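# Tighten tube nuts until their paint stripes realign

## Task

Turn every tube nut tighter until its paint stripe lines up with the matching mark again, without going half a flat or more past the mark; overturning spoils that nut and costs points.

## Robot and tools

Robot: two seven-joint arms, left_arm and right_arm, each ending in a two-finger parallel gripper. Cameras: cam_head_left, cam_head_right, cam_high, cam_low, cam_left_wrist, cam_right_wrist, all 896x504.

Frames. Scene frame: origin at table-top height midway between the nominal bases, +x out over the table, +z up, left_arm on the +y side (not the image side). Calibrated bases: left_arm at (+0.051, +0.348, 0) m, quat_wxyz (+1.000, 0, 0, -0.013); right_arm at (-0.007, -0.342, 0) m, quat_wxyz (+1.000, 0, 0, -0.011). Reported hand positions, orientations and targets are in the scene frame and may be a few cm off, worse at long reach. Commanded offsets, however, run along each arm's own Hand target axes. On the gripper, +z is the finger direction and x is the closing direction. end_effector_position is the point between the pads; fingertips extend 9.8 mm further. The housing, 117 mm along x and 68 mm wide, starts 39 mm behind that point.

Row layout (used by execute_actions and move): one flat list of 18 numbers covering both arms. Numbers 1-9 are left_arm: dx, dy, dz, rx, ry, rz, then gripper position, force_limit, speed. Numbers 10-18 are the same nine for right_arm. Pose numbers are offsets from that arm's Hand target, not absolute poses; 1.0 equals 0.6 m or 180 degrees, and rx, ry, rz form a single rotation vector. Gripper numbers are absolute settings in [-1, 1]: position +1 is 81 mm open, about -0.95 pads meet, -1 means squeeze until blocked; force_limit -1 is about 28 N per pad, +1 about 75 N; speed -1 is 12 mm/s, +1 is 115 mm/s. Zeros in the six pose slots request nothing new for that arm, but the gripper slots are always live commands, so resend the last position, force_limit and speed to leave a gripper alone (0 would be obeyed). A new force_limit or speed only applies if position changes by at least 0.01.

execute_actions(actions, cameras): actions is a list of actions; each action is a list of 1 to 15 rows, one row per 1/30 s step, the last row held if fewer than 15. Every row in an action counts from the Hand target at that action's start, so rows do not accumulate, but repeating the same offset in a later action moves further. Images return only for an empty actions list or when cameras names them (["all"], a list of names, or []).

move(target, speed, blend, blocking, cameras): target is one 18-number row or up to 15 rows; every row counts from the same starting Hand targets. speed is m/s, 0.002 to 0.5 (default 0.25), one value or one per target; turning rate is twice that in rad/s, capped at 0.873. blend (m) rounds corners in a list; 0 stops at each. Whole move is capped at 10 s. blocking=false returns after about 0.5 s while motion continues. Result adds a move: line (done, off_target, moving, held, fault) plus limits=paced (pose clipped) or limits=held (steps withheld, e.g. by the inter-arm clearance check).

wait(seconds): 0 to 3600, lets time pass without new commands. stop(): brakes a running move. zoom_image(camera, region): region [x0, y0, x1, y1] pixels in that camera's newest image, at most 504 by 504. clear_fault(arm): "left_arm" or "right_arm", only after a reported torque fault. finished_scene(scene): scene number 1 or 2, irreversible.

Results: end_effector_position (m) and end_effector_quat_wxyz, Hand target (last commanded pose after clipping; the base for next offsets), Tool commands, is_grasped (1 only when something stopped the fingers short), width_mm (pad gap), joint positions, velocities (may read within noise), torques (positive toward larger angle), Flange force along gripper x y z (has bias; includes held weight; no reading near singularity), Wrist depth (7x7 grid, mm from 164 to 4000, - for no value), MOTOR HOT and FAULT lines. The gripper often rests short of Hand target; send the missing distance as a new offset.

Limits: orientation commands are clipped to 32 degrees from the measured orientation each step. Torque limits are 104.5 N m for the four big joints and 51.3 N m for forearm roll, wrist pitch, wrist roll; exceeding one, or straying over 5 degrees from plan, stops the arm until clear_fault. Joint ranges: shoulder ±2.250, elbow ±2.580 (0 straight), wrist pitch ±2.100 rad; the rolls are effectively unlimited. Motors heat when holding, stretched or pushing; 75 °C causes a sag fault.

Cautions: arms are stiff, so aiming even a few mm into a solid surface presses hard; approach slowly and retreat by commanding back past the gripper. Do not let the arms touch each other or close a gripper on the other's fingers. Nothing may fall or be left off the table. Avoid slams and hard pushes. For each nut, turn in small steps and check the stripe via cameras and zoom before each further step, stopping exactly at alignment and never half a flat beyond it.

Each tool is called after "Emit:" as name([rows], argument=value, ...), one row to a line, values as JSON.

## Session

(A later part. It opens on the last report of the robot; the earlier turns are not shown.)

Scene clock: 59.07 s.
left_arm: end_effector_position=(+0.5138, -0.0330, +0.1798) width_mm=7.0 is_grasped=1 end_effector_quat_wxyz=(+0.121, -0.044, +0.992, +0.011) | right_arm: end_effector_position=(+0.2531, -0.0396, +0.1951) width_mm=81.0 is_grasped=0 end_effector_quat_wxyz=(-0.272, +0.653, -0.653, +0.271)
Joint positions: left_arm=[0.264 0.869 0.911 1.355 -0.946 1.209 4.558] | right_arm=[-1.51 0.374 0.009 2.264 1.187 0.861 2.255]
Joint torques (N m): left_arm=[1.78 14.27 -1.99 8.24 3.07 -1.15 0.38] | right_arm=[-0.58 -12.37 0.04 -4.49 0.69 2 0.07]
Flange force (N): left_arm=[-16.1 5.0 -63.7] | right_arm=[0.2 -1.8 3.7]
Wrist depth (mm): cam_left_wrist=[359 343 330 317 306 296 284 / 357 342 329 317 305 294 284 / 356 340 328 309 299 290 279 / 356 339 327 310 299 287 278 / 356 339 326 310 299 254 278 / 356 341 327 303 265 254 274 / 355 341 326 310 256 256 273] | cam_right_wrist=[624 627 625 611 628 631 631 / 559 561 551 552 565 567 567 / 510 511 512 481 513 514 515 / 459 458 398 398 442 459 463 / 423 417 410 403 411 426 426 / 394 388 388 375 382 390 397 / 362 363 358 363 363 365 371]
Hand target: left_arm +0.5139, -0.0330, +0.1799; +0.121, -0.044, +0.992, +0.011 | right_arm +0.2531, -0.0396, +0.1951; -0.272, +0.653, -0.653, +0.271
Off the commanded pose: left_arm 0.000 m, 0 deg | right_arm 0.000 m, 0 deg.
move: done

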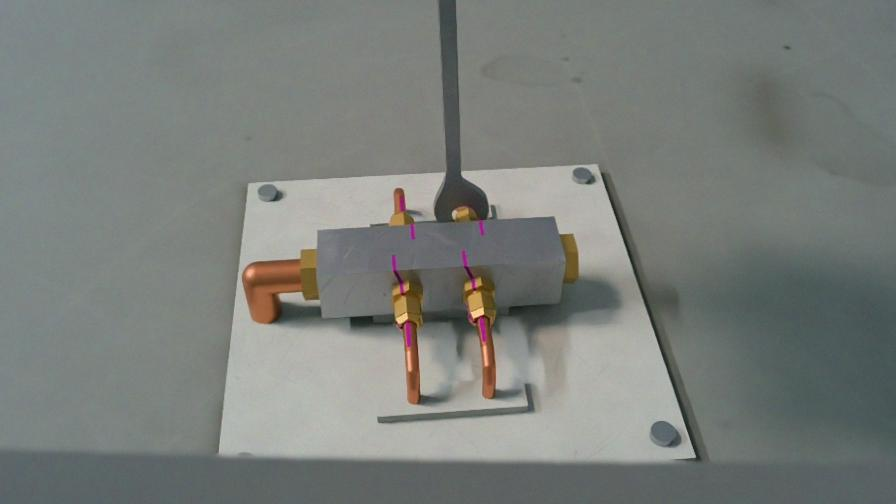

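Emit:
move([
  [-0.0096,0.0121,-0.0388,0,0,0,-1,1,-0.3,0,0,0,0,0,0,1,1,1],
  [-0.05,0.3048,-0.0873,0,0,0,-1,1,-0.3,0,0,0,0,0,0,1,1,1],
  [-0.0177,0.4672,0.1473,0.4267,0.0405,-0.0521,-1,1,-0.3,0,0,0,0,0,0,1,1,1],
], speed=[0.05,0.25,0.2], blend=[0.003,0.03,0], cameras=["cam_right_wrist","cam_left_wrist","cam_high"])

Emit:
zoom_image(camera="cam_right_wrist", region=[370, 130, 530, 350])

Scene clock: 67.53 s.
left_arm: end_effector_position=(+0.5200, +0.2500, +0.0999) width_mm=7.0 is_grasped=1 end_effector_quat_wxyz=(+0.064, -0.035, +0.783, -0.618) | right_arm: end_effector_position=(+0.2531, -0.0396, +0.1951) width_mm=81.0 is_grasped=0 end_effector_quat_wxyz=(-0.272, +0.653, -0.653, +0.271)
Joint positions: left_arm=[-1.192 1.884 1.501 1.775 -0.633 0.827 3.296] | right_arm=[-1.51 0.374 0.009 2.264 1.187 0.861 2.255]
Joint torques (N m): left_arm=[-0.3 -14.8 12.21 3.96 2.18 -0.71 0.4] | right_arm=[-0.56 -12.37 0.03 -4.44 0.69 2.01 0.05]
Flange force (N): left_arm=[0.1 1.1 0.7] | right_arm=[0.0 -1.9 3.7]
Wrist depth (mm): cam_left_wrist=[2278 2376 2402 2278 2248 2218 2181 / 2368 2456 2394 2302 2294 2255 2210 / 2310 2550 2474 2411 1318 2263 2195 / 999 976 960 856 910 891 598 / 663 694 641 671 658 609 580 / 515 513 529 499 395 427 474 / 409 418 417 402 361 373 377] | cam_right_wrist=[622 624 624 628 630 629 630 / 548 562 551 562 566 564 566 / 488 500 512 492 514 514 515 / 459 459 398 398 444 463 463 / 424 415 409 402 411 426 428 / 393 388 387 376 381 390 397 / 363 363 357 363 363 365 371]
Hand target: left_arm +0.5200, +0.2500, +0.0999; +0.064, -0.035, +0.783, -0.618 | right_arm +0.2531, -0.0396, +0.1951; -0.272, +0.653, -0.653, +0.271
Off the commanded pose: left_arm 0.000 m, 0 deg | right_arm 0.000 m, 0 deg.
move: done
Images, in order (width x height): cam_high 896x504, cam_left_wrist 896x504, cam_right_wrist 896x504.

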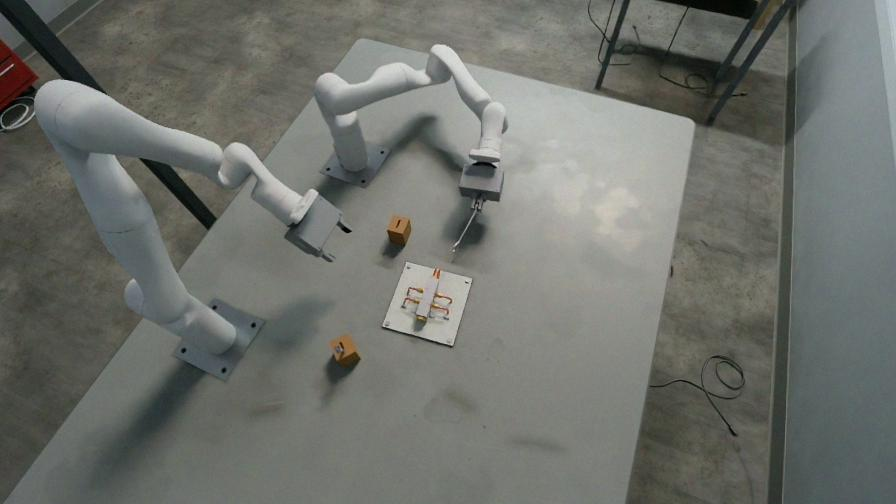

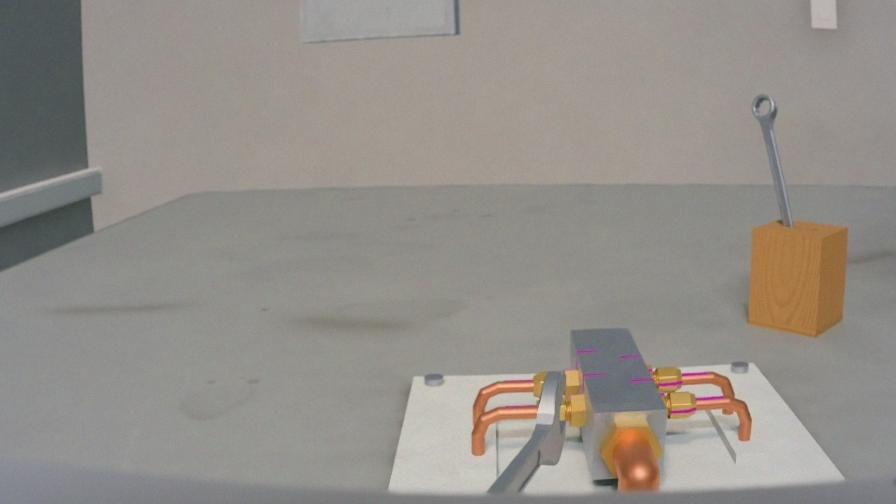

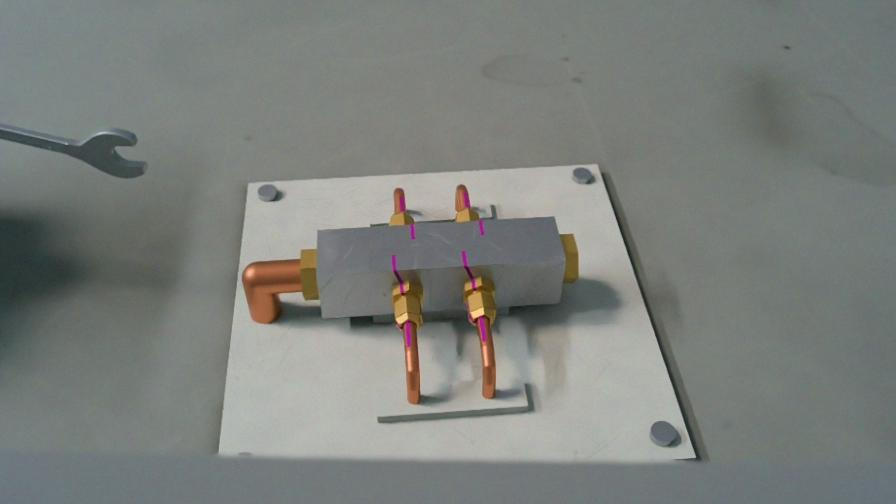

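Scaled by 2.291 from the camera's image (finer frame: 1280x720).

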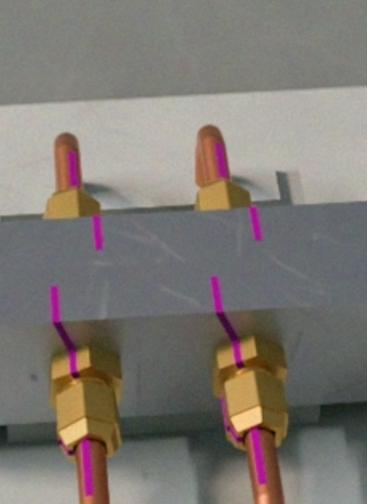

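Emit:
move(target=[0.0057,0.0965,0.0227,0,0,0,-1,1,-0.3,0,0,0,0,0,0,1,1,1], speed=0.1)

Emit:
move(target=[0.0003,0.0055,0.0013,0,0,0,-1,1,-0.3,0,0,0,0,0,0,1,1,1], speed=0.02, cameras=["cam_left_wrist"])

Scene clock: 69.30 s.
left_arm: end_effector_position=(+0.5200, +0.2500, +0.0403) width_mm=7.0 is_grasped=1 end_effector_quat_wxyz=(+0.064, -0.035, +0.783, -0.618) | right_arm: end_effector_position=(+0.2531, -0.0396, +0.1951) width_mm=81.0 is_grasped=0 end_effector_quat_wxyz=(-0.272, +0.653, -0.653, +0.271)
Joint positions: left_arm=[-1.199 1.986 1.44 1.707 -0.68 0.853 3.201] | right_arm=[-1.51 0.374 0.009 2.264 1.187 0.861 2.255]
Joint torques (N m): left_arm=[-0.21 -14.52 11.82 5.34 2.28 -0.34 0.41] | right_arm=[-0.57 -12.37 0.06 -4.49 0.71 1.99 0.05]
Flange force (N): left_arm=[0.4 1.2 0.4] | right_arm=[0.1 -1.8 3.5]
Wrist depth (mm): cam_left_wrist=[2263 2394 2351 2286 2218 2210 2203 / 2394 2447 2394 2343 2360 2240 2188 / 2181 1009 1087 1047 897 867 579 / 691 672 606 639 388 559 551 / 454 448 466 416 361 375 394 / 341 349 347 328 322 313 305 / 280 278 275 283 268 266 261] | cam_right_wrist=[622 624 626 627 627 628 632 / 561 563 550 564 565 567 569 / 498 510 513 492 512 513 515 / 448 449 398 398 443 462 462 / 423 418 410 403 411 426 428 / 394 388 387 376 381 390 397 / 363 363 357 363 363 365 371]
Hand target: left_arm +0.5200, +0.2500, +0.0403; +0.064, -0.035, +0.783, -0.618 | right_arm +0.2531, -0.0396, +0.1951; -0.272, +0.653, -0.653, +0.271
Off the commanded pose: left_arm 0.000 m, 0 deg | right_arm 0.000 m, 0 deg.
move: done

Scene clock: 69.80 s.
left_arm: end_effector_position=(+0.5200, +0.2500, +0.0369) width_mm=7.0 is_grasped=1 end_effector_quat_wxyz=(+0.064, -0.035, +0.783, -0.618) | right_arm: end_effector_position=(+0.2531, -0.0396, +0.1951) width_mm=81.0 is_grasped=0 end_effector_quat_wxyz=(-0.272, +0.653, -0.653, +0.271)
Joint positions: left_arm=[-1.199 1.992 1.437 1.703 -0.683 0.855 3.195] | right_arm=[-1.51 0.374 0.009 2.264 1.187 0.861 2.255]
Joint torques (N m): left_arm=[-0.24 -14.46 11.87 5.31 2.33 -0.34 0.43] | right_arm=[-0.55 -12.39 0.07 -4.46 0.71 1.99 0.08]
Flange force (N): left_arm=[0.8 1.1 0.5] | right_arm=[0.0 -1.7 3.6]
Wrist depth (mm): cam_left_wrist=[2271 2429 2335 2278 2248 2181 2125 / 2368 2483 2376 2326 2318 2310 2174 / 2118 979 1063 903 874 849 580 / 670 656 590 623 381 417 534 / 445 437 457 403 369 365 383 / 330 341 337 318 313 308 304 / 272 270 268 274 261 259 254] | cam_right_wrist=[623 626 626 626 628 631 629 / 560 561 550 563 566 568 567 / 510 511 512 493 512 517 517 / 451 451 398 398 444 462 463 / 423 417 410 403 410 425 427 / 394 387 387 376 383 389 397 / 363 363 358 364 364 365 371]
Hand target: left_arm +0.5200, +0.2500, +0.0369; +0.064, -0.035, +0.783, -0.618 | right_arm +0.2531, -0.0396, +0.1951; -0.272, +0.653, -0.653, +0.271
Off the commanded pose: left_arm 0.000 m, 0 deg | right_arm 0.000 m, 0 deg.
move: done

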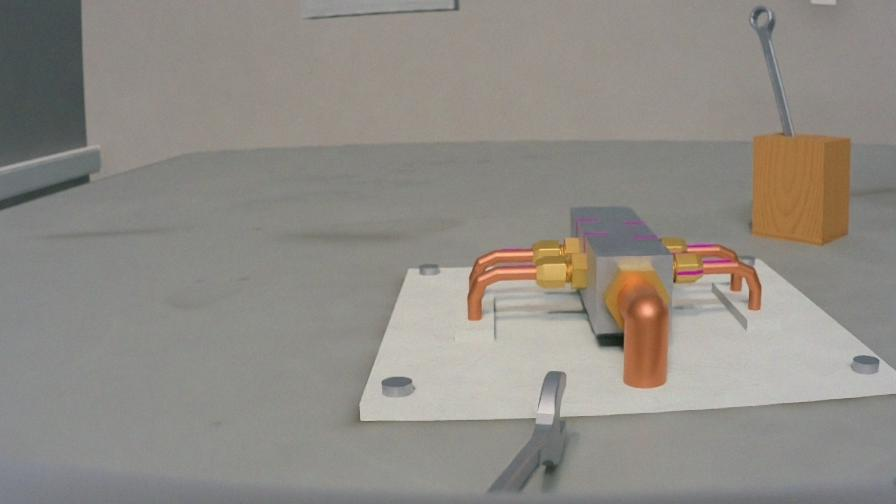

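Emit:
move(target=[0,0.0015,0,-0.0108,0,0.0027,-1,1,-0.3,0,0,0,0,0,0,1,1,1], speed=0.03)

Emit:
move(target=[0,0.0015,0,-0.0108,0,0.0027,-1,1,-0.3,0,0,0,0,0,0,1,1,1], speed=0.03, cameras=["cam_left_wrist"])

Scene clock: 71.07 s.
left_arm: end_effector_position=(+0.5200, +0.2502, +0.0361) width_mm=7.0 is_grasped=1 end_effector_quat_wxyz=(+0.066, -0.033, +0.793, -0.604) | right_arm: end_effector_position=(+0.2531, -0.0396, +0.1951) width_mm=81.0 is_grasped=0 end_effector_quat_wxyz=(-0.272, +0.653, -0.653, +0.271)
Joint positions: left_arm=[-1.195 1.963 1.427 1.718 -0.7 0.835 3.215] | right_arm=[-1.51 0.374 0.009 2.264 1.187 0.861 2.255]
Joint torques (N m): left_arm=[0.23 -14.5 9.79 4.08 0.74 -0.17 0.26] | right_arm=[-0.56 -12.36 0.09 -4.46 0.71 1.97 0.06]
Flange force (N): left_arm=[0.8 -3.4 -1.5] | right_arm=[0.0 -1.8 3.4]
Wrist depth (mm): cam_left_wrist=[2351 2351 2335 2318 2232 2195 2125 / 2368 2465 2343 2302 1308 2210 2132 / 949 888 860 753 728 700 577 / 561 548 564 490 360 406 473 / 411 406 399 371 348 340 345 / 317 323 320 310 297 304 290 / 264 262 266 255 252 249 244] | cam_right_wrist=[624 627 626 627 630 630 631 / 563 563 549 562 564 566 566 / 511 511 510 492 514 515 515 / 449 459 398 398 443 462 462 / 424 417 410 402 412 427 427 / 394 387 388 376 383 389 397 / 363 363 358 362 363 365 371]
Hand target: left_arm +0.5200, +0.2502, +0.0361; +0.066, -0.033, +0.793, -0.604 | right_arm +0.2531, -0.0396, +0.1951; -0.272, +0.653, -0.653, +0.271
Off the commanded pose: left_arm 0.000 m, 0 deg | right_arm 0.000 m, 0 deg.
move: done

Scene clock: 71.90 s.
left_arm: end_effector_position=(+0.5200, +0.2504, +0.0352) width_mm=7.0 is_grasped=1 end_effector_quat_wxyz=(+0.068, -0.030, +0.804, -0.590) | right_arm: end_effector_position=(+0.2531, -0.0396, +0.1951) width_mm=81.0 is_grasped=0 end_effector_quat_wxyz=(-0.272, +0.653, -0.653, +0.271)
Joint positions: left_arm=[-1.189 1.934 1.417 1.734 -0.717 0.815 3.235] | right_arm=[-1.51 0.374 0.009 2.264 1.187 0.861 2.255]
Joint torques (N m): left_arm=[0.19 -14.5 9.16 3.59 0.29 -0.16 0.25] | right_arm=[-0.56 -12.34 0.05 -4.5 0.72 2 0.07]
Flange force (N): left_arm=[0.2 -4.7 -2.1] | right_arm=[0.2 -1.8 3.5]
Wrist depth (mm): cam_left_wrist=[2286 2385 2376 2271 2232 2210 2160 / 2294 1359 1126 1206 1003 944 767 / 797 755 671 654 445 592 568 / 505 490 512 416 377 378 429 / 385 377 370 332 328 319 314 / 304 308 293 298 283 288 275 / 255 253 257 246 243 238 234] | cam_right_wrist=[621 627 627 627 630 630 631 / 561 561 551 565 566 566 566 / 511 511 512 492 515 516 516 / 449 459 398 397 443 461 463 / 423 417 409 403 411 427 427 / 394 388 388 376 382 389 398 / 362 363 357 363 363 365 371]
Hand target: left_arm +0.5200, +0.2504, +0.0352; +0.068, -0.030, +0.804, -0.590 | right_arm +0.2531, -0.0396, +0.1951; -0.272, +0.653, -0.653, +0.271
Off the commanded pose: left_arm 0.000 m, 0 deg | right_arm 0.000 m, 0 deg.
move: done

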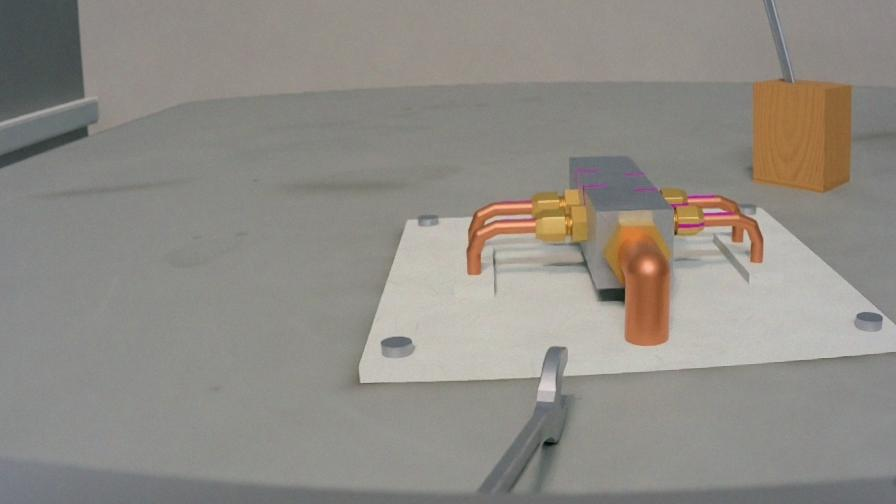

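Emit:
move(target=[0,0,0,0,0,0,-0.6,1,-0.8,0,0,0,0,0,0,1,1,1])

Emit:
move(target=[0,0,0,0,0,0,0.3,1,-0.3,0,0,0,0,0,0,1,1,1], cameras=["cam_left_wrist"])

Scene clock: 77.57 s.
left_arm: end_effector_position=(+0.5200, +0.2504, +0.0352) width_mm=14.6 is_grasped=0 end_effector_quat_wxyz=(+0.068, -0.030, +0.804, -0.590) | right_arm: end_effector_position=(+0.2531, -0.0396, +0.1951) width_mm=81.0 is_grasped=0 end_effector_quat_wxyz=(-0.272, +0.653, -0.653, +0.271)
Joint positions: left_arm=[-1.189 1.934 1.417 1.734 -0.717 0.815 3.235] | right_arm=[-1.51 0.374 0.009 2.264 1.187 0.861 2.255]
Joint torques (N m): left_arm=[-0.2 -14.65 11.84 4.76 1.99 -0.5 0.39] | right_arm=[-0.56 -12.34 0.03 -4.51 0.68 1.98 0.05]
Flange force (N): left_arm=[0.5 0.6 0.4] | right_arm=[0.2 -1.9 3.6]
Wrist depth (mm): cam_left_wrist=[2302 2402 2310 2294 2255 2195 2125 / 2286 1184 1118 1169 999 927 586 / 788 748 672 644 414 593 564 / 503 486 504 414 375 376 426 / 383 374 370 329 325 317 313 / 302 306 293 296 283 287 273 / 254 252 256 245 244 238 233] | cam_right_wrist=[623 626 627 627 627 631 631 / 561 561 550 564 563 566 568 / 510 510 512 492 515 514 514 / 454 458 398 397 444 461 462 / 424 417 409 404 411 426 426 / 393 387 388 376 382 390 397 / 363 363 358 363 363 365 371]
Hand target: left_arm +0.5200, +0.2504, +0.0352; +0.068, -0.030, +0.804, -0.590 | right_arm +0.2531, -0.0396, +0.1951; -0.272, +0.653, -0.653, +0.271
Off the commanded pose: left_arm 0.000 m, 0 deg | right_arm 0.000 m, 0 deg.
move: done

Scene clock: 78.60 s.
left_arm: end_effector_position=(+0.5201, +0.2504, +0.0352) width_mm=51.9 is_grasped=0 end_effector_quat_wxyz=(+0.068, -0.030, +0.804, -0.590) | right_arm: end_effector_position=(+0.2531, -0.0396, +0.1951) width_mm=81.0 is_grasped=0 end_effector_quat_wxyz=(-0.272, +0.653, -0.653, +0.271)
Joint positions: left_arm=[-1.189 1.934 1.417 1.734 -0.717 0.815 3.234] | right_arm=[-1.51 0.374 0.009 2.264 1.187 0.861 2.255]
Joint torques (N m): left_arm=[-0.2 -14.59 11.84 4.75 2.03 -0.5 0.41] | right_arm=[-0.54 -12.33 0.05 -4.47 0.71 2.01 0.06]
Flange force (N): left_arm=[0.6 0.5 0.4] | right_arm=[0.1 -1.9 3.5]
Wrist depth (mm): cam_left_wrist=[2310 2351 2351 2294 2278 2218 2146 / 2271 1195 1118 1174 999 931 586 / 789 750 669 642 413 593 565 / 500 489 505 415 376 376 427 / 383 375 370 331 324 318 313 / 303 306 292 296 283 287 273 / 255 252 256 245 244 238 234] | cam_right_wrist=[623 626 624 624 627 627 632 / 560 562 549 565 565 566 566 / 510 511 512 493 514 513 515 / 453 457 398 397 444 462 462 / 423 417 409 403 411 427 427 / 394 388 388 376 383 390 397 / 363 363 357 363 364 365 370]
Hand target: left_arm +0.5200, +0.2504, +0.0352; +0.068, -0.030, +0.804, -0.590 | right_arm +0.2531, -0.0396, +0.1951; -0.272, +0.653, -0.653, +0.271
Off the commanded pose: left_arm 0.000 m, 0 deg | right_arm 0.000 m, 0 deg.
move: done

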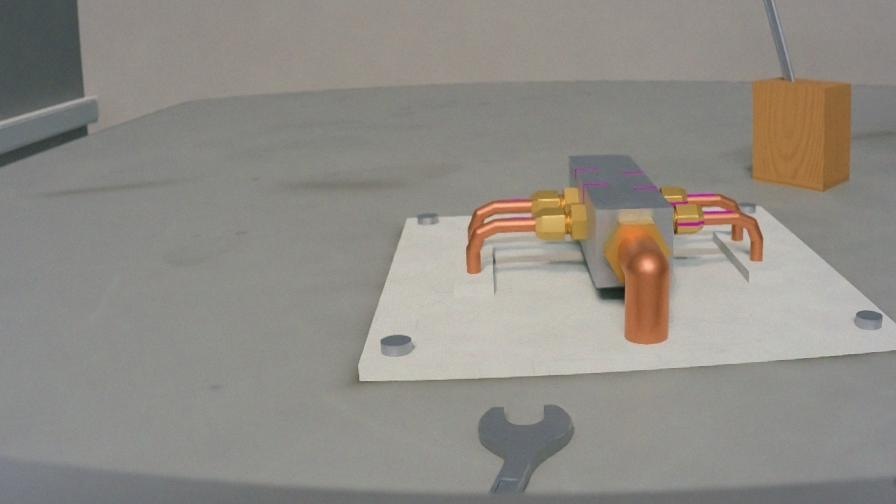

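Emit:
move(target=[-0.0148,-0.1906,-0.0589,0,0,0,0.3,1,-0.3,0.2457,-0.1542,-0.0152,-0.2427,0.0756,0.182,1,1,1], speed=0.2, cameras=["cam_right_wrist","cam_left_wrist","cam_head_left"])

Emit:
move(target=[0,0,0,0,0,0,0.3,1,-0.3,0,0.1333,0,0,0,0,1,1,1], speed=0.2, cameras=["cam_right_wrist"])

Scene clock: 82.93 s.
left_arm: end_effector_position=(+0.5200, +0.2505, +0.1552) width_mm=52.0 is_grasped=0 end_effector_quat_wxyz=(+0.068, -0.030, +0.804, -0.590) | right_arm: end_effector_position=(+0.3118, -0.1871, +0.2668) width_mm=81.0 is_grasped=0 end_effector_quat_wxyz=(+0.001, -0.465, +0.885, +0.001)
Joint positions: left_arm=[-1.176 1.726 1.558 1.829 -0.605 0.798 3.41] | right_arm=[-0.725 0.17 0.211 1.868 -0.041 1.106 3.632]
Joint torques (N m): left_arm=[-0.22 -15.11 12.36 1.87 1.87 -1.1 0.41] | right_arm=[-0.52 -11.71 -0.65 -8.21 -0.44 0.11 0.07]
Flange force (N): left_arm=[-0.1 0.6 0.8] | right_arm=[0.1 -2.0 -0.7]
Wrist depth (mm): cam_left_wrist=[2286 2351 2310 2294 2248 2203 2160 / 2385 2429 2376 2318 2286 2263 2203 / 2271 2521 1287 1310 1190 1223 1107 / 1020 988 967 938 907 849 853 / 743 753 739 720 706 667 607 / 598 610 600 589 526 570 537 / 488 496 505 469 410 438 444] | cam_right_wrist=[391 397 395 397 396 395 395 / 392 396 396 396 395 393 395 / 390 390 397 396 327 394 394 / 389 390 396 396 327 395 394 / 388 390 396 396 395 396 394 / 391 397 396 395 395 396 395 / 397 396 396 395 395 395 394]
Hand target: left_arm +0.5201, +0.2505, +0.1552; +0.068, -0.030, +0.804, -0.590 | right_arm +0.3118, -0.1871, +0.2668; +0.001, -0.465, +0.886, +0.001
Off the commanded pose: left_arm 0.000 m, 0 deg | right_arm 0.000 m, 0 deg.
move: done
Images, in order (width x height): cam_head_left 896x504, cam_left_wrist 896x504, cam_right_wrist 896x504.

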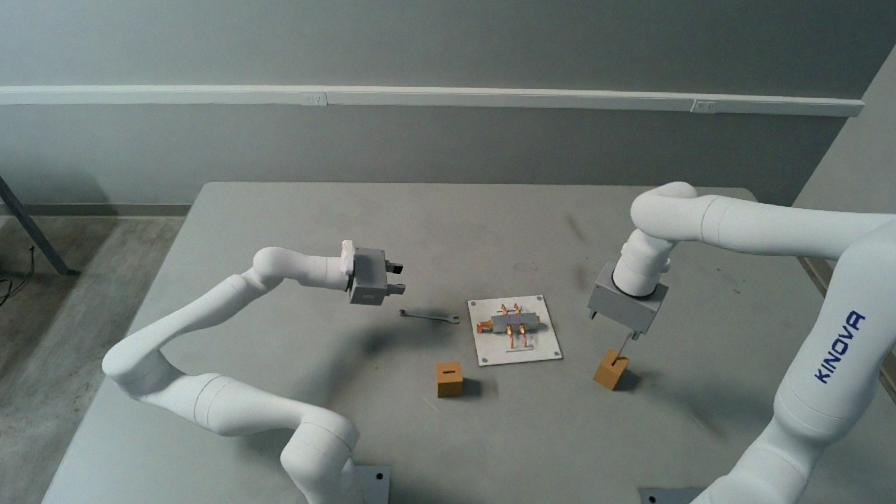

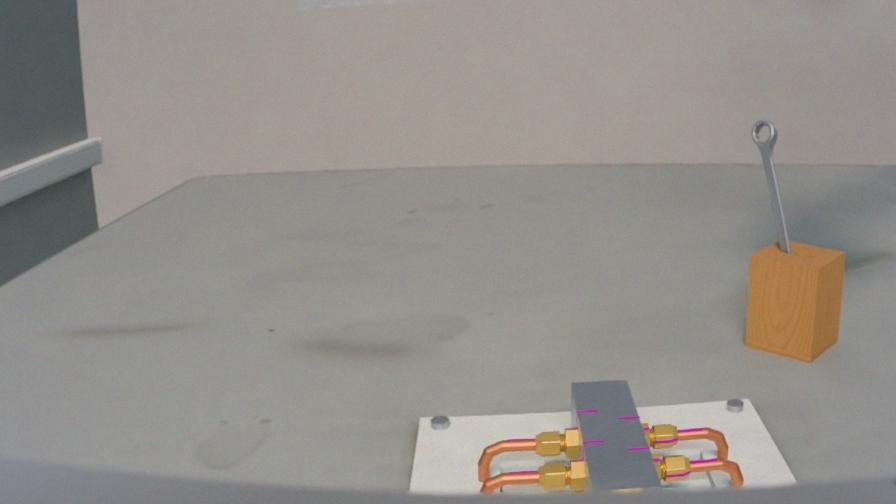

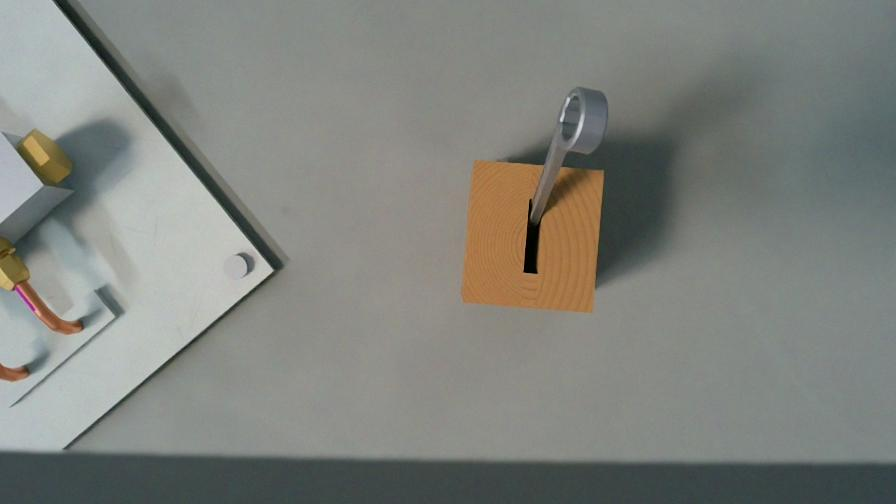

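Scene clock: 83.77 s.
left_arm: end_effector_position=(+0.5201, +0.2505, +0.1552) width_mm=51.9 is_grasped=0 end_effector_quat_wxyz=(+0.068, -0.030, +0.804, -0.590) | right_arm: end_effector_position=(+0.2460, -0.1417, +0.2668) width_mm=81.0 is_grasped=0 end_effector_quat_wxyz=(+0.001, -0.465, +0.886, +0.000)
Joint positions: left_arm=[-1.176 1.726 1.558 1.829 -0.605 0.798 3.41] | right_arm=[-0.88 0.097 0.121 1.951 -0.014 1.092 3.377]
Joint torques (N m): left_arm=[-0.19 -15.13 12.34 1.92 1.89 -1.06 0.41] | right_arm=[-0.54 -10.28 -0.88 -8.15 -0.45 0.13 0.07]
Flange force (N): left_arm=[-0.1 0.7 0.8] | right_arm=[-0.2 -2.2 -0.7]
Wrist depth (mm): cam_left_wrist=[2286 2411 2368 2271 2263 2174 2078 / 2385 2438 2411 2318 2271 2225 2188 / 2240 2465 1285 1326 1201 1228 1103 / 1026 999 967 933 916 844 861 / 744 753 734 719 710 675 603 / 599 611 596 590 524 564 537 / 489 499 504 470 411 438 444] | cam_right_wrist=[391 391 396 395 327 395 395 / 390 391 396 395 395 394 395 / 390 395 396 396 396 394 395 / 391 397 396 395 396 395 395 / 397 397 396 397 395 395 395 / 397 395 396 395 395 395 395 / 397 396 397 395 395 396 394]
Hand target: left_arm +0.5201, +0.2505, +0.1552; +0.068, -0.030, +0.804, -0.590 | right_arm +0.2460, -0.1417, +0.2668; +0.001, -0.465, +0.885, +0.000
Off the commanded pose: left_arm 0.000 m, 0 deg | right_arm 0.000 m, 0 deg.
move: done

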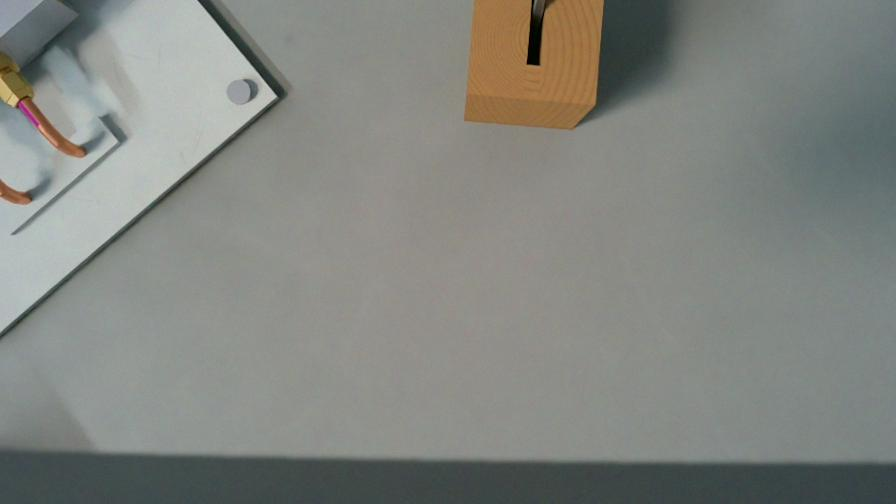

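Emit:
move(target=[0,0,0,0,0,0,0.3,1,-0.3,0,-0.25,0,0,0,0,1,1,1], speed=0.2, cameras=["cam_right_wrist"])

Emit:
zoom_image(camera="cam_right_wrist", region=[450, 240, 630, 480])

Scene clock: 85.27 s.
left_arm: end_effector_position=(+0.5201, +0.2505, +0.1552) width_mm=51.9 is_grasped=0 end_effector_quat_wxyz=(+0.068, -0.030, +0.804, -0.590) | right_arm: end_effector_position=(+0.3694, -0.2269, +0.2668) width_mm=81.0 is_grasped=0 end_effector_quat_wxyz=(+0.001, -0.465, +0.885, +0.001)
Joint positions: left_arm=[-1.176 1.726 1.558 1.829 -0.605 0.798 3.41] | right_arm=[-0.594 0.261 0.27 1.756 -0.078 1.134 3.831]
Joint torques (N m): left_arm=[-0.15 -15.19 12.23 1.88 1.86 -1.05 0.38] | right_arm=[-0.5 -13.45 -0.25 -8.33 -0.45 0.12 0.05]
Flange force (N): left_arm=[0.0 0.6 0.7] | right_arm=[0.3 -1.5 -0.8]
Wrist depth (mm): cam_left_wrist=[2286 2385 2351 2302 2263 2210 2146 / 2376 2474 2385 2360 2310 2263 2203 / 2310 2483 1292 1321 1193 1210 1100 / 1022 994 965 931 906 841 860 / 745 754 744 723 707 672 606 / 601 610 598 589 528 570 536 / 485 496 505 472 412 438 445] | cam_right_wrist=[396 397 395 396 394 395 394 / 395 395 396 395 395 395 396 / 396 395 394 396 396 394 395 / 390 398 396 395 396 394 395 / 389 391 395 396 395 396 394 / 390 390 395 396 327 394 395 / 390 390 396 396 337 394 395]
Hand target: left_arm +0.5201, +0.2505, +0.1552; +0.068, -0.030, +0.804, -0.590 | right_arm +0.3694, -0.2269, +0.2668; +0.001, -0.465, +0.886, +0.001
Off the commanded pose: left_arm 0.000 m, 0 deg | right_arm 0.000 m, 0 deg.
move: done

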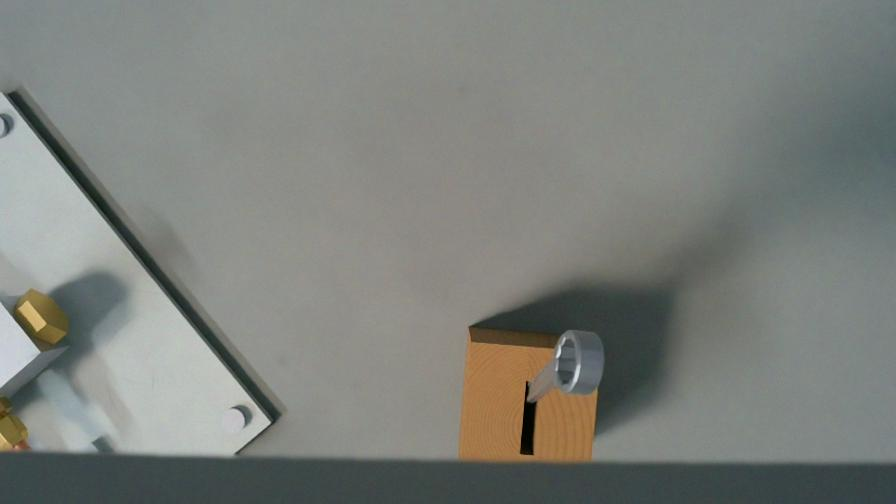

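Scaled by 2.100 from the camera's image (finer frame: 1280x720).

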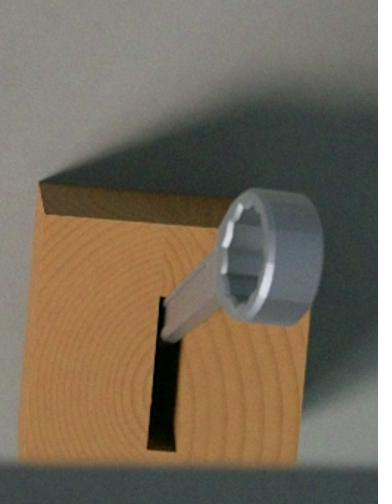

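Emit:
move(target=[0,0,0,0,0,0,0.3,1,-0.3,0.0613,-0.0688,0.0907,-0.069,-0.0802,0.0331,1,1,1], speed=0.15, cameras=["cam_right_wrist","cam_left_wrist","cam_head_left"])

Scene clock: 97.27 s.
left_arm: end_effector_position=(+0.5201, +0.2505, +0.1552) width_mm=51.9 is_grasped=0 end_effector_quat_wxyz=(+0.068, -0.030, +0.804, -0.590) | right_arm: end_effector_position=(+0.3826, -0.2805, +0.2123) width_mm=81.0 is_grasped=0 end_effector_quat_wxyz=(+0.062, -0.412, +0.896, +0.154)
Joint positions: left_arm=[-1.176 1.726 1.558 1.829 -0.605 0.798 3.41] | right_arm=[-0.194 0.359 0.258 1.879 -0.501 1.019 4.365]
Joint torques (N m): left_arm=[-0.17 -15.19 12.28 1.95 1.89 -1.12 0.4] | right_arm=[-0.57 -14.55 -0.44 -7.07 -1.34 0.51 0.08]
Flange force (N): left_arm=[-0.3 0.8 0.6] | right_arm=[0.1 -1.4 -2.0]
Wrist depth (mm): cam_left_wrist=[2255 2376 2326 2278 2255 2210 2153 / 2420 2474 2368 2310 2302 2255 2203 / 2286 2483 1290 1334 1197 1212 1109 / 1023 993 967 935 915 846 858 / 743 756 737 721 710 668 604 / 599 610 597 591 526 567 537 / 489 499 505 468 411 439 445] | cam_right_wrist=[360 346 334 321 310 299 289 / 368 354 339 327 315 304 293 / 375 362 347 333 321 309 298 / 377 369 353 339 326 315 303 / 383 372 360 346 329 322 310 / 357 378 368 355 279 328 315 / 379 388 375 364 271 334 320]
Hand target: left_arm +0.5201, +0.2505, +0.1552; +0.068, -0.030, +0.804, -0.590 | right_arm +0.3826, -0.2806, +0.2123; +0.062, -0.412, +0.896, +0.154
Off the commanded pose: left_arm 0.000 m, 0 deg | right_arm 0.000 m, 0 deg.
move: done
Images, in order (width x height): cam_head_left 896x504, cam_left_wrist 896x504, cam_right_wrist 896x504.

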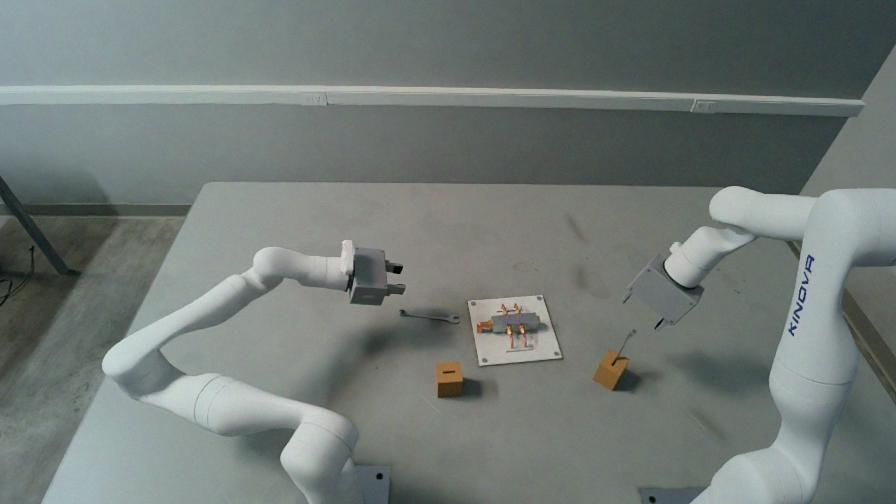

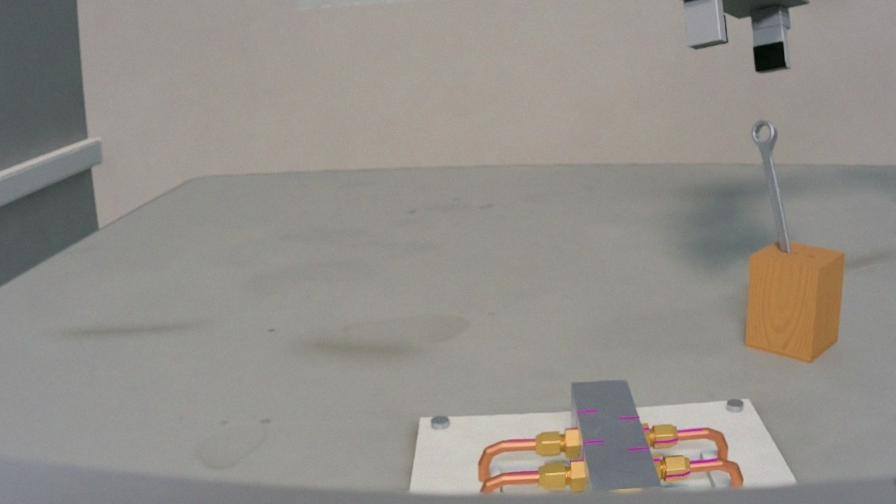

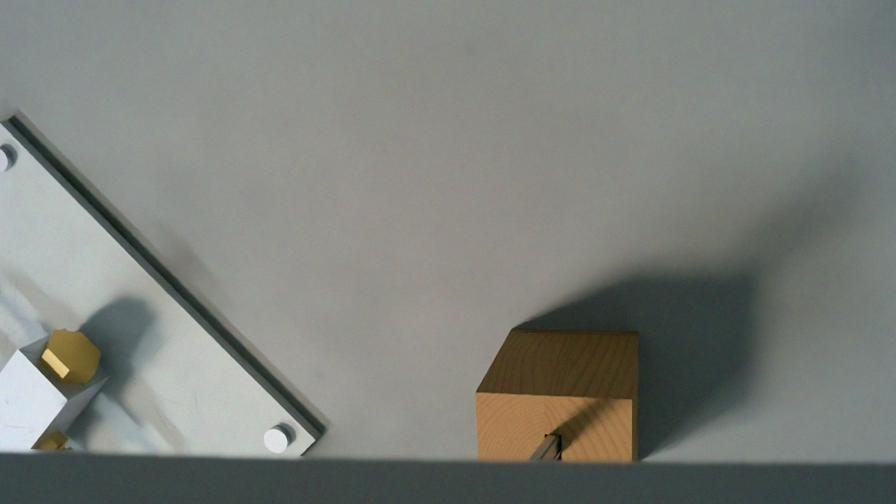

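Emit:
move(target=[0,0,0,0,0,0,0.3,1,-0.3,0.0181,0,0.0728,0,0,0,1,1,1], speed=0.08, cameras=["cam_right_wrist","cam_left_wrist"])

Emit:
zoom_image(camera="cam_left_wrist", region=[660, 0, 896, 270])

Scene clock: 99.93 s.
left_arm: end_effector_position=(+0.5201, +0.2505, +0.1552) width_mm=51.9 is_grasped=0 end_effector_quat_wxyz=(+0.068, -0.030, +0.804, -0.590) | right_arm: end_effector_position=(+0.3747, -0.2741, +0.1685) width_mm=81.0 is_grasped=0 end_effector_quat_wxyz=(+0.062, -0.412, +0.896, +0.154)
Joint positions: left_arm=[-1.176 1.726 1.558 1.829 -0.605 0.798 3.41] | right_arm=[-0.186 0.417 0.228 1.968 -0.561 0.883 4.438]
Joint torques (N m): left_arm=[-0.2 -15.17 12.29 1.97 1.9 -1.09 0.38] | right_arm=[-0.6 -14.81 -0.46 -6.18 -1.26 0.6 0.08]
Flange force (N): left_arm=[-0.4 0.7 0.7] | right_arm=[0.1 -1.5 -2.2]
Wrist depth (mm): cam_left_wrist=[2255 2360 2343 2286 2302 575 2125 / 2411 2420 2394 2310 2318 2248 2167 / 2255 2447 1265 1318 1184 1212 1105 / 1015 987 965 944 915 845 862 / 742 752 738 724 710 663 603 / 602 612 599 588 525 568 537 / 487 494 504 471 410 439 446] | cam_right_wrist=[312 300 289 277 268 258 250 / 318 305 294 283 272 262 253 / 325 312 299 288 277 267 258 / 329 318 306 293 282 272 262 / 333 325 312 299 286 277 267 / 338 328 318 272 244 283 272 / 348 334 325 234 227 288 278]
Hand target: left_arm +0.5201, +0.2505, +0.1552; +0.068, -0.030, +0.804, -0.590 | right_arm +0.3747, -0.2741, +0.1685; +0.062, -0.412, +0.896, +0.154
Off the commanded pose: left_arm 0.000 m, 0 deg | right_arm 0.000 m, 0 deg.
move: done
Images, in order (width x height): cam_left_wrist 896x504, cam_right_wrist 896x504.

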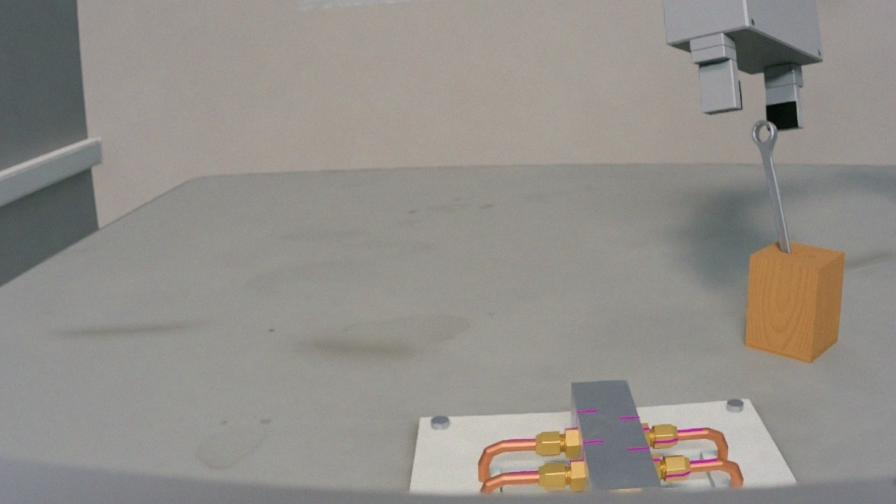

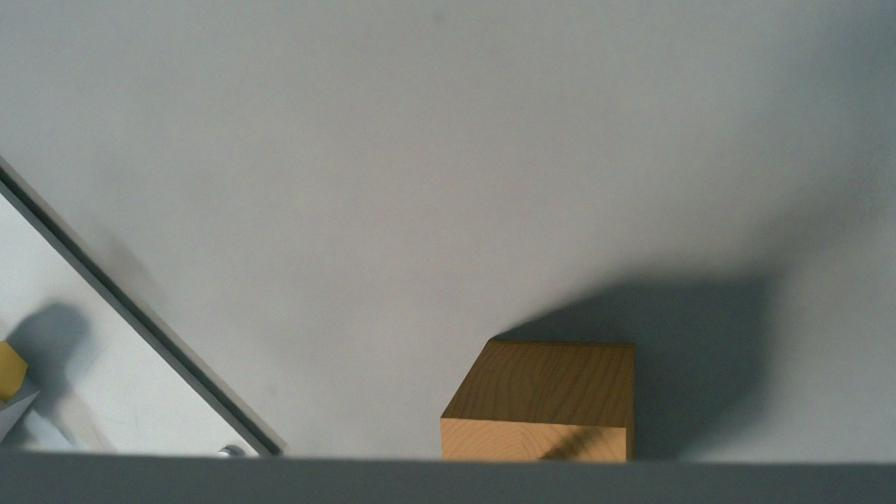

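Scaled by 1.867 from the camera's image (finer frame: 1280x720).

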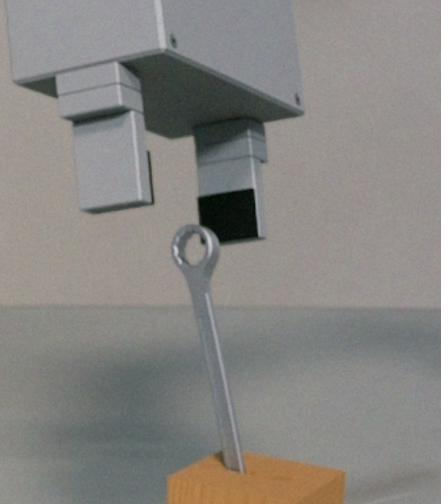

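Emit:
move(target=[0,0,0,0,0,0,0.3,1,-0.3,0.0069,0,0.0275,0,0,0,1,1,1], speed=0.06, cameras=["cam_left_wrist"])

Emit:
zoom_image(camera="cam_left_wrist", region=[660, 0, 896, 270])

Scene clock: 101.50 s.
left_arm: end_effector_position=(+0.5201, +0.2505, +0.1552) width_mm=51.9 is_grasped=0 end_effector_quat_wxyz=(+0.068, -0.030, +0.804, -0.590) | right_arm: end_effector_position=(+0.3718, -0.2717, +0.1519) width_mm=81.0 is_grasped=0 end_effector_quat_wxyz=(+0.062, -0.412, +0.896, +0.154)
Joint positions: left_arm=[-1.176 1.726 1.558 1.829 -0.605 0.798 3.41] | right_arm=[-0.18 0.443 0.213 1.998 -0.589 0.832 4.469]
Joint torques (N m): left_arm=[-0.17 -15.24 12.31 1.92 1.86 -1 0.41] | right_arm=[-0.61 -14.93 -0.56 -5.69 -1.2 0.64 0.09]
Flange force (N): left_arm=[0.0 0.8 0.9] | right_arm=[-0.2 -1.9 -2.5]
Wrist depth (mm): cam_left_wrist=[2326 2402 2360 2294 2255 568 628 / 2368 2474 2376 2343 2351 2232 2181 / 2263 2502 1268 1313 1195 1145 1096 / 1022 997 967 930 915 847 854 / 744 758 738 718 708 669 603 / 598 612 599 590 525 569 539 / 489 497 506 470 411 438 444] | cam_right_wrist=[293 281 269 259 250 242 234 / 301 287 275 265 256 246 238 / 307 293 282 271 261 251 243 / 311 299 287 276 265 256 246 / 314 307 294 282 271 260 251 / 320 310 300 263 235 265 257 / 328 313 306 216 208 271 262]
Hand target: left_arm +0.5201, +0.2505, +0.1552; +0.068, -0.030, +0.804, -0.590 | right_arm +0.3717, -0.2717, +0.1519; +0.062, -0.412, +0.896, +0.154
Off the commanded pose: left_arm 0.000 m, 0 deg | right_arm 0.000 m, 0 deg.
move: done

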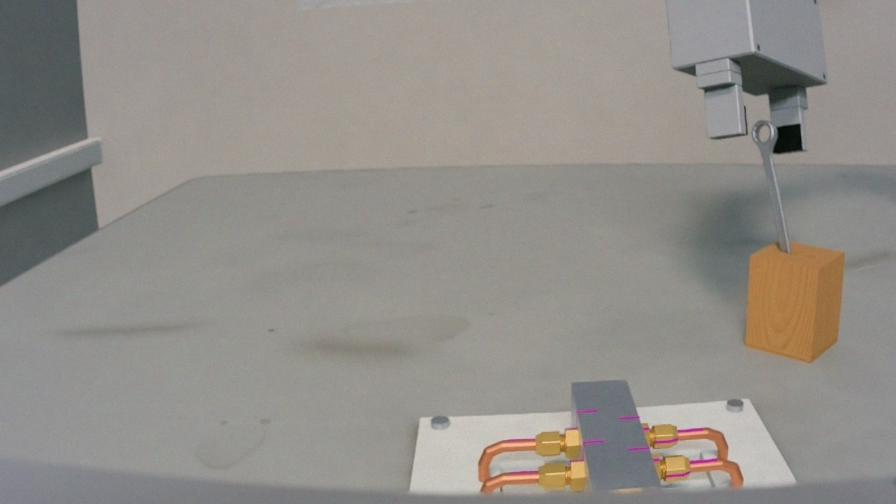

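Scaled by 1.867 from the camera's image (finer frame: 1280x720).

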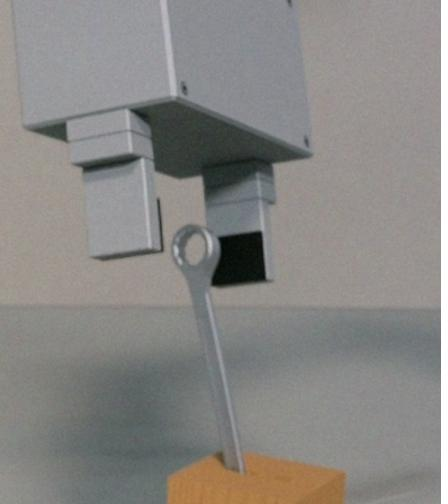

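Emit:
move(target=[0,0,0,0,0,0,0.3,1,-0.3,0.001,0.004,0,0,0,0,1,1,1], speed=0.05)

Emit:
move(target=[0,0,0,0,0,0,0.3,1,-0.3,0,0,0,0,0,0,-1,1,-0.4], speed=0.05, cameras=["cam_left_wrist","cam_right_wrist"])

Emit:
zoom_image(camera="cam_left_wrist", region=[660, 0, 896, 270])

Scene clock: 103.17 s.
left_arm: end_effector_position=(+0.5201, +0.2505, +0.1552) width_mm=51.9 is_grasped=0 end_effector_quat_wxyz=(+0.068, -0.030, +0.804, -0.590) | right_arm: end_effector_position=(+0.3696, -0.2706, +0.1523) width_mm=81.0 is_grasped=0 end_effector_quat_wxyz=(+0.062, -0.412, +0.896, +0.154)
Joint positions: left_arm=[-1.176 1.726 1.558 1.829 -0.605 0.798 3.41] | right_arm=[-0.182 0.438 0.212 2.005 -0.589 0.829 4.468]
Joint torques (N m): left_arm=[-0.23 -15.21 12.25 1.93 1.9 -1.08 0.43] | right_arm=[-0.58 -14.82 -0.53 -5.75 -1.19 0.62 0.1]
Flange force (N): left_arm=[-0.3 0.8 0.8] | right_arm=[-0.1 -1.6 -2.5]
Wrist depth (mm): cam_left_wrist=[2248 2402 2326 2326 2248 583 620 / 2351 2474 2343 2376 2343 615 2118 / 2302 2474 1295 1313 1195 1155 1085 / 1023 996 960 936 912 846 858 / 749 754 738 718 711 667 606 / 599 609 599 588 523 567 536 / 487 497 505 470 412 437 446] | cam_right_wrist=[293 282 270 259 250 242 234 / 301 287 275 265 256 246 238 / 307 294 282 271 261 252 243 / 311 301 288 277 266 256 247 / 314 307 294 282 269 261 252 / 320 310 300 245 229 266 257 / 328 314 307 217 209 272 262]
Hand target: left_arm +0.5201, +0.2505, +0.1552; +0.068, -0.030, +0.804, -0.590 | right_arm +0.3696, -0.2706, +0.1523; +0.062, -0.412, +0.896, +0.154
Off the commanded pose: left_arm 0.000 m, 0 deg | right_arm 0.000 m, 0 deg.
move: done

Scene clock: 105.13 s.
left_arm: end_effector_position=(+0.5201, +0.2505, +0.1552) width_mm=51.9 is_grasped=0 end_effector_quat_wxyz=(+0.068, -0.030, +0.804, -0.590) | right_arm: end_effector_position=(+0.3695, -0.2706, +0.1523) width_mm=7.1 is_grasped=1 end_effector_quat_wxyz=(+0.062, -0.412, +0.896, +0.154)
Joint positions: left_arm=[-1.176 1.726 1.558 1.829 -0.605 0.798 3.41] | right_arm=[-0.182 0.438 0.212 2.005 -0.589 0.829 4.468]
Joint torques (N m): left_arm=[-0.23 -15.19 12.27 1.93 1.86 -1.05 0.42] | right_arm=[-0.57 -14.83 -0.53 -5.76 -1.22 0.61 0.07]
Flange force (N): left_arm=[-0.3 0.7 0.8] | right_arm=[-0.1 -1.7 -2.5]
Wrist depth (mm): cam_left_wrist=[2302 2376 2360 2318 2286 580 620 / 2394 2521 2420 2360 2286 2271 2167 / 2310 2429 1285 1316 1184 1219 1109 / 1030 994 962 943 908 884 856 / 753 753 737 720 706 666 607 / 602 608 599 588 525 567 537 / 487 497 503 469 411 439 444] | cam_right_wrist=[294 281 270 260 251 242 234 / 301 287 275 265 256 246 238 / 307 294 282 271 261 252 243 / 311 300 288 276 266 256 247 / 314 307 294 282 269 261 252 / 320 311 300 245 229 266 257 / 328 314 306 217 208 271 262]
Hand target: left_arm +0.5201, +0.2505, +0.1552; +0.068, -0.030, +0.804, -0.590 | right_arm +0.3695, -0.2706, +0.1523; +0.062, -0.412, +0.896, +0.154
Off the commanded pose: left_arm 0.000 m, 0 deg | right_arm 0.000 m, 0 deg.
move: done

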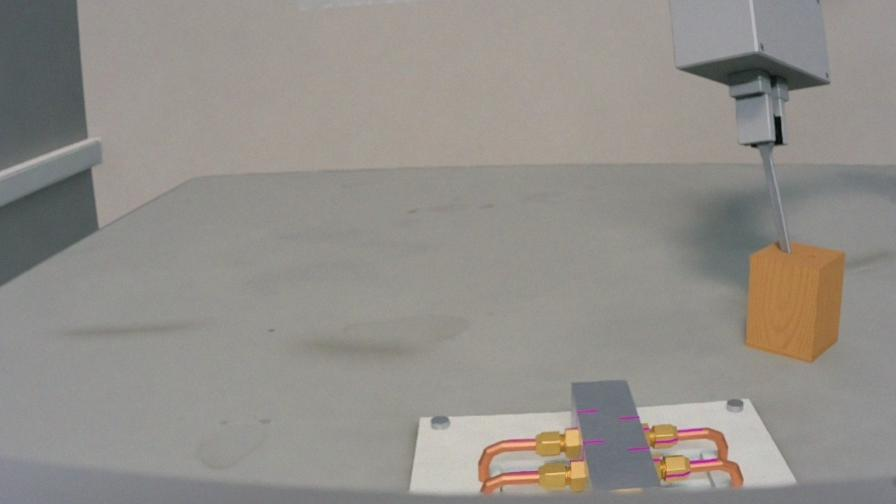

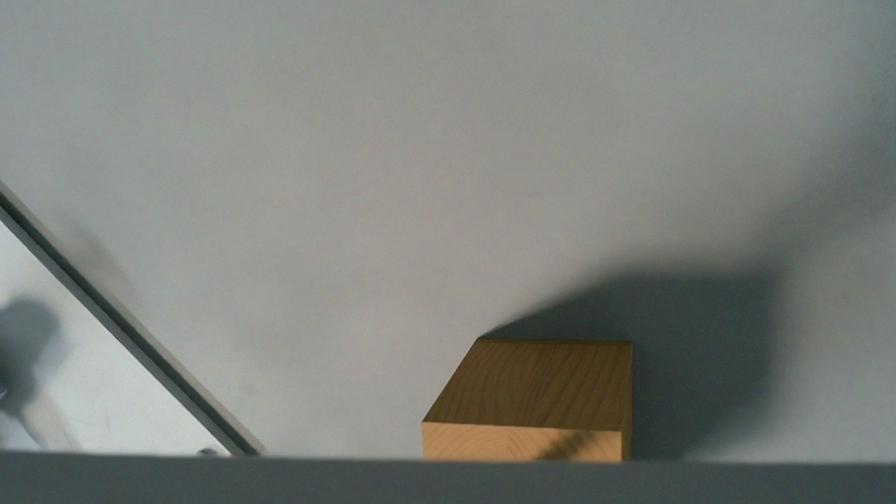

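Scaled by 1.867 from the camera's image (finer frame: 1280x720).

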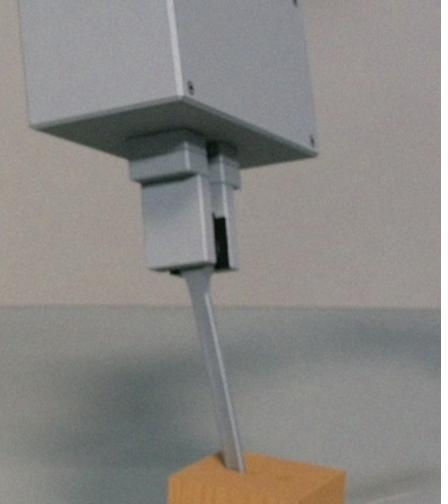

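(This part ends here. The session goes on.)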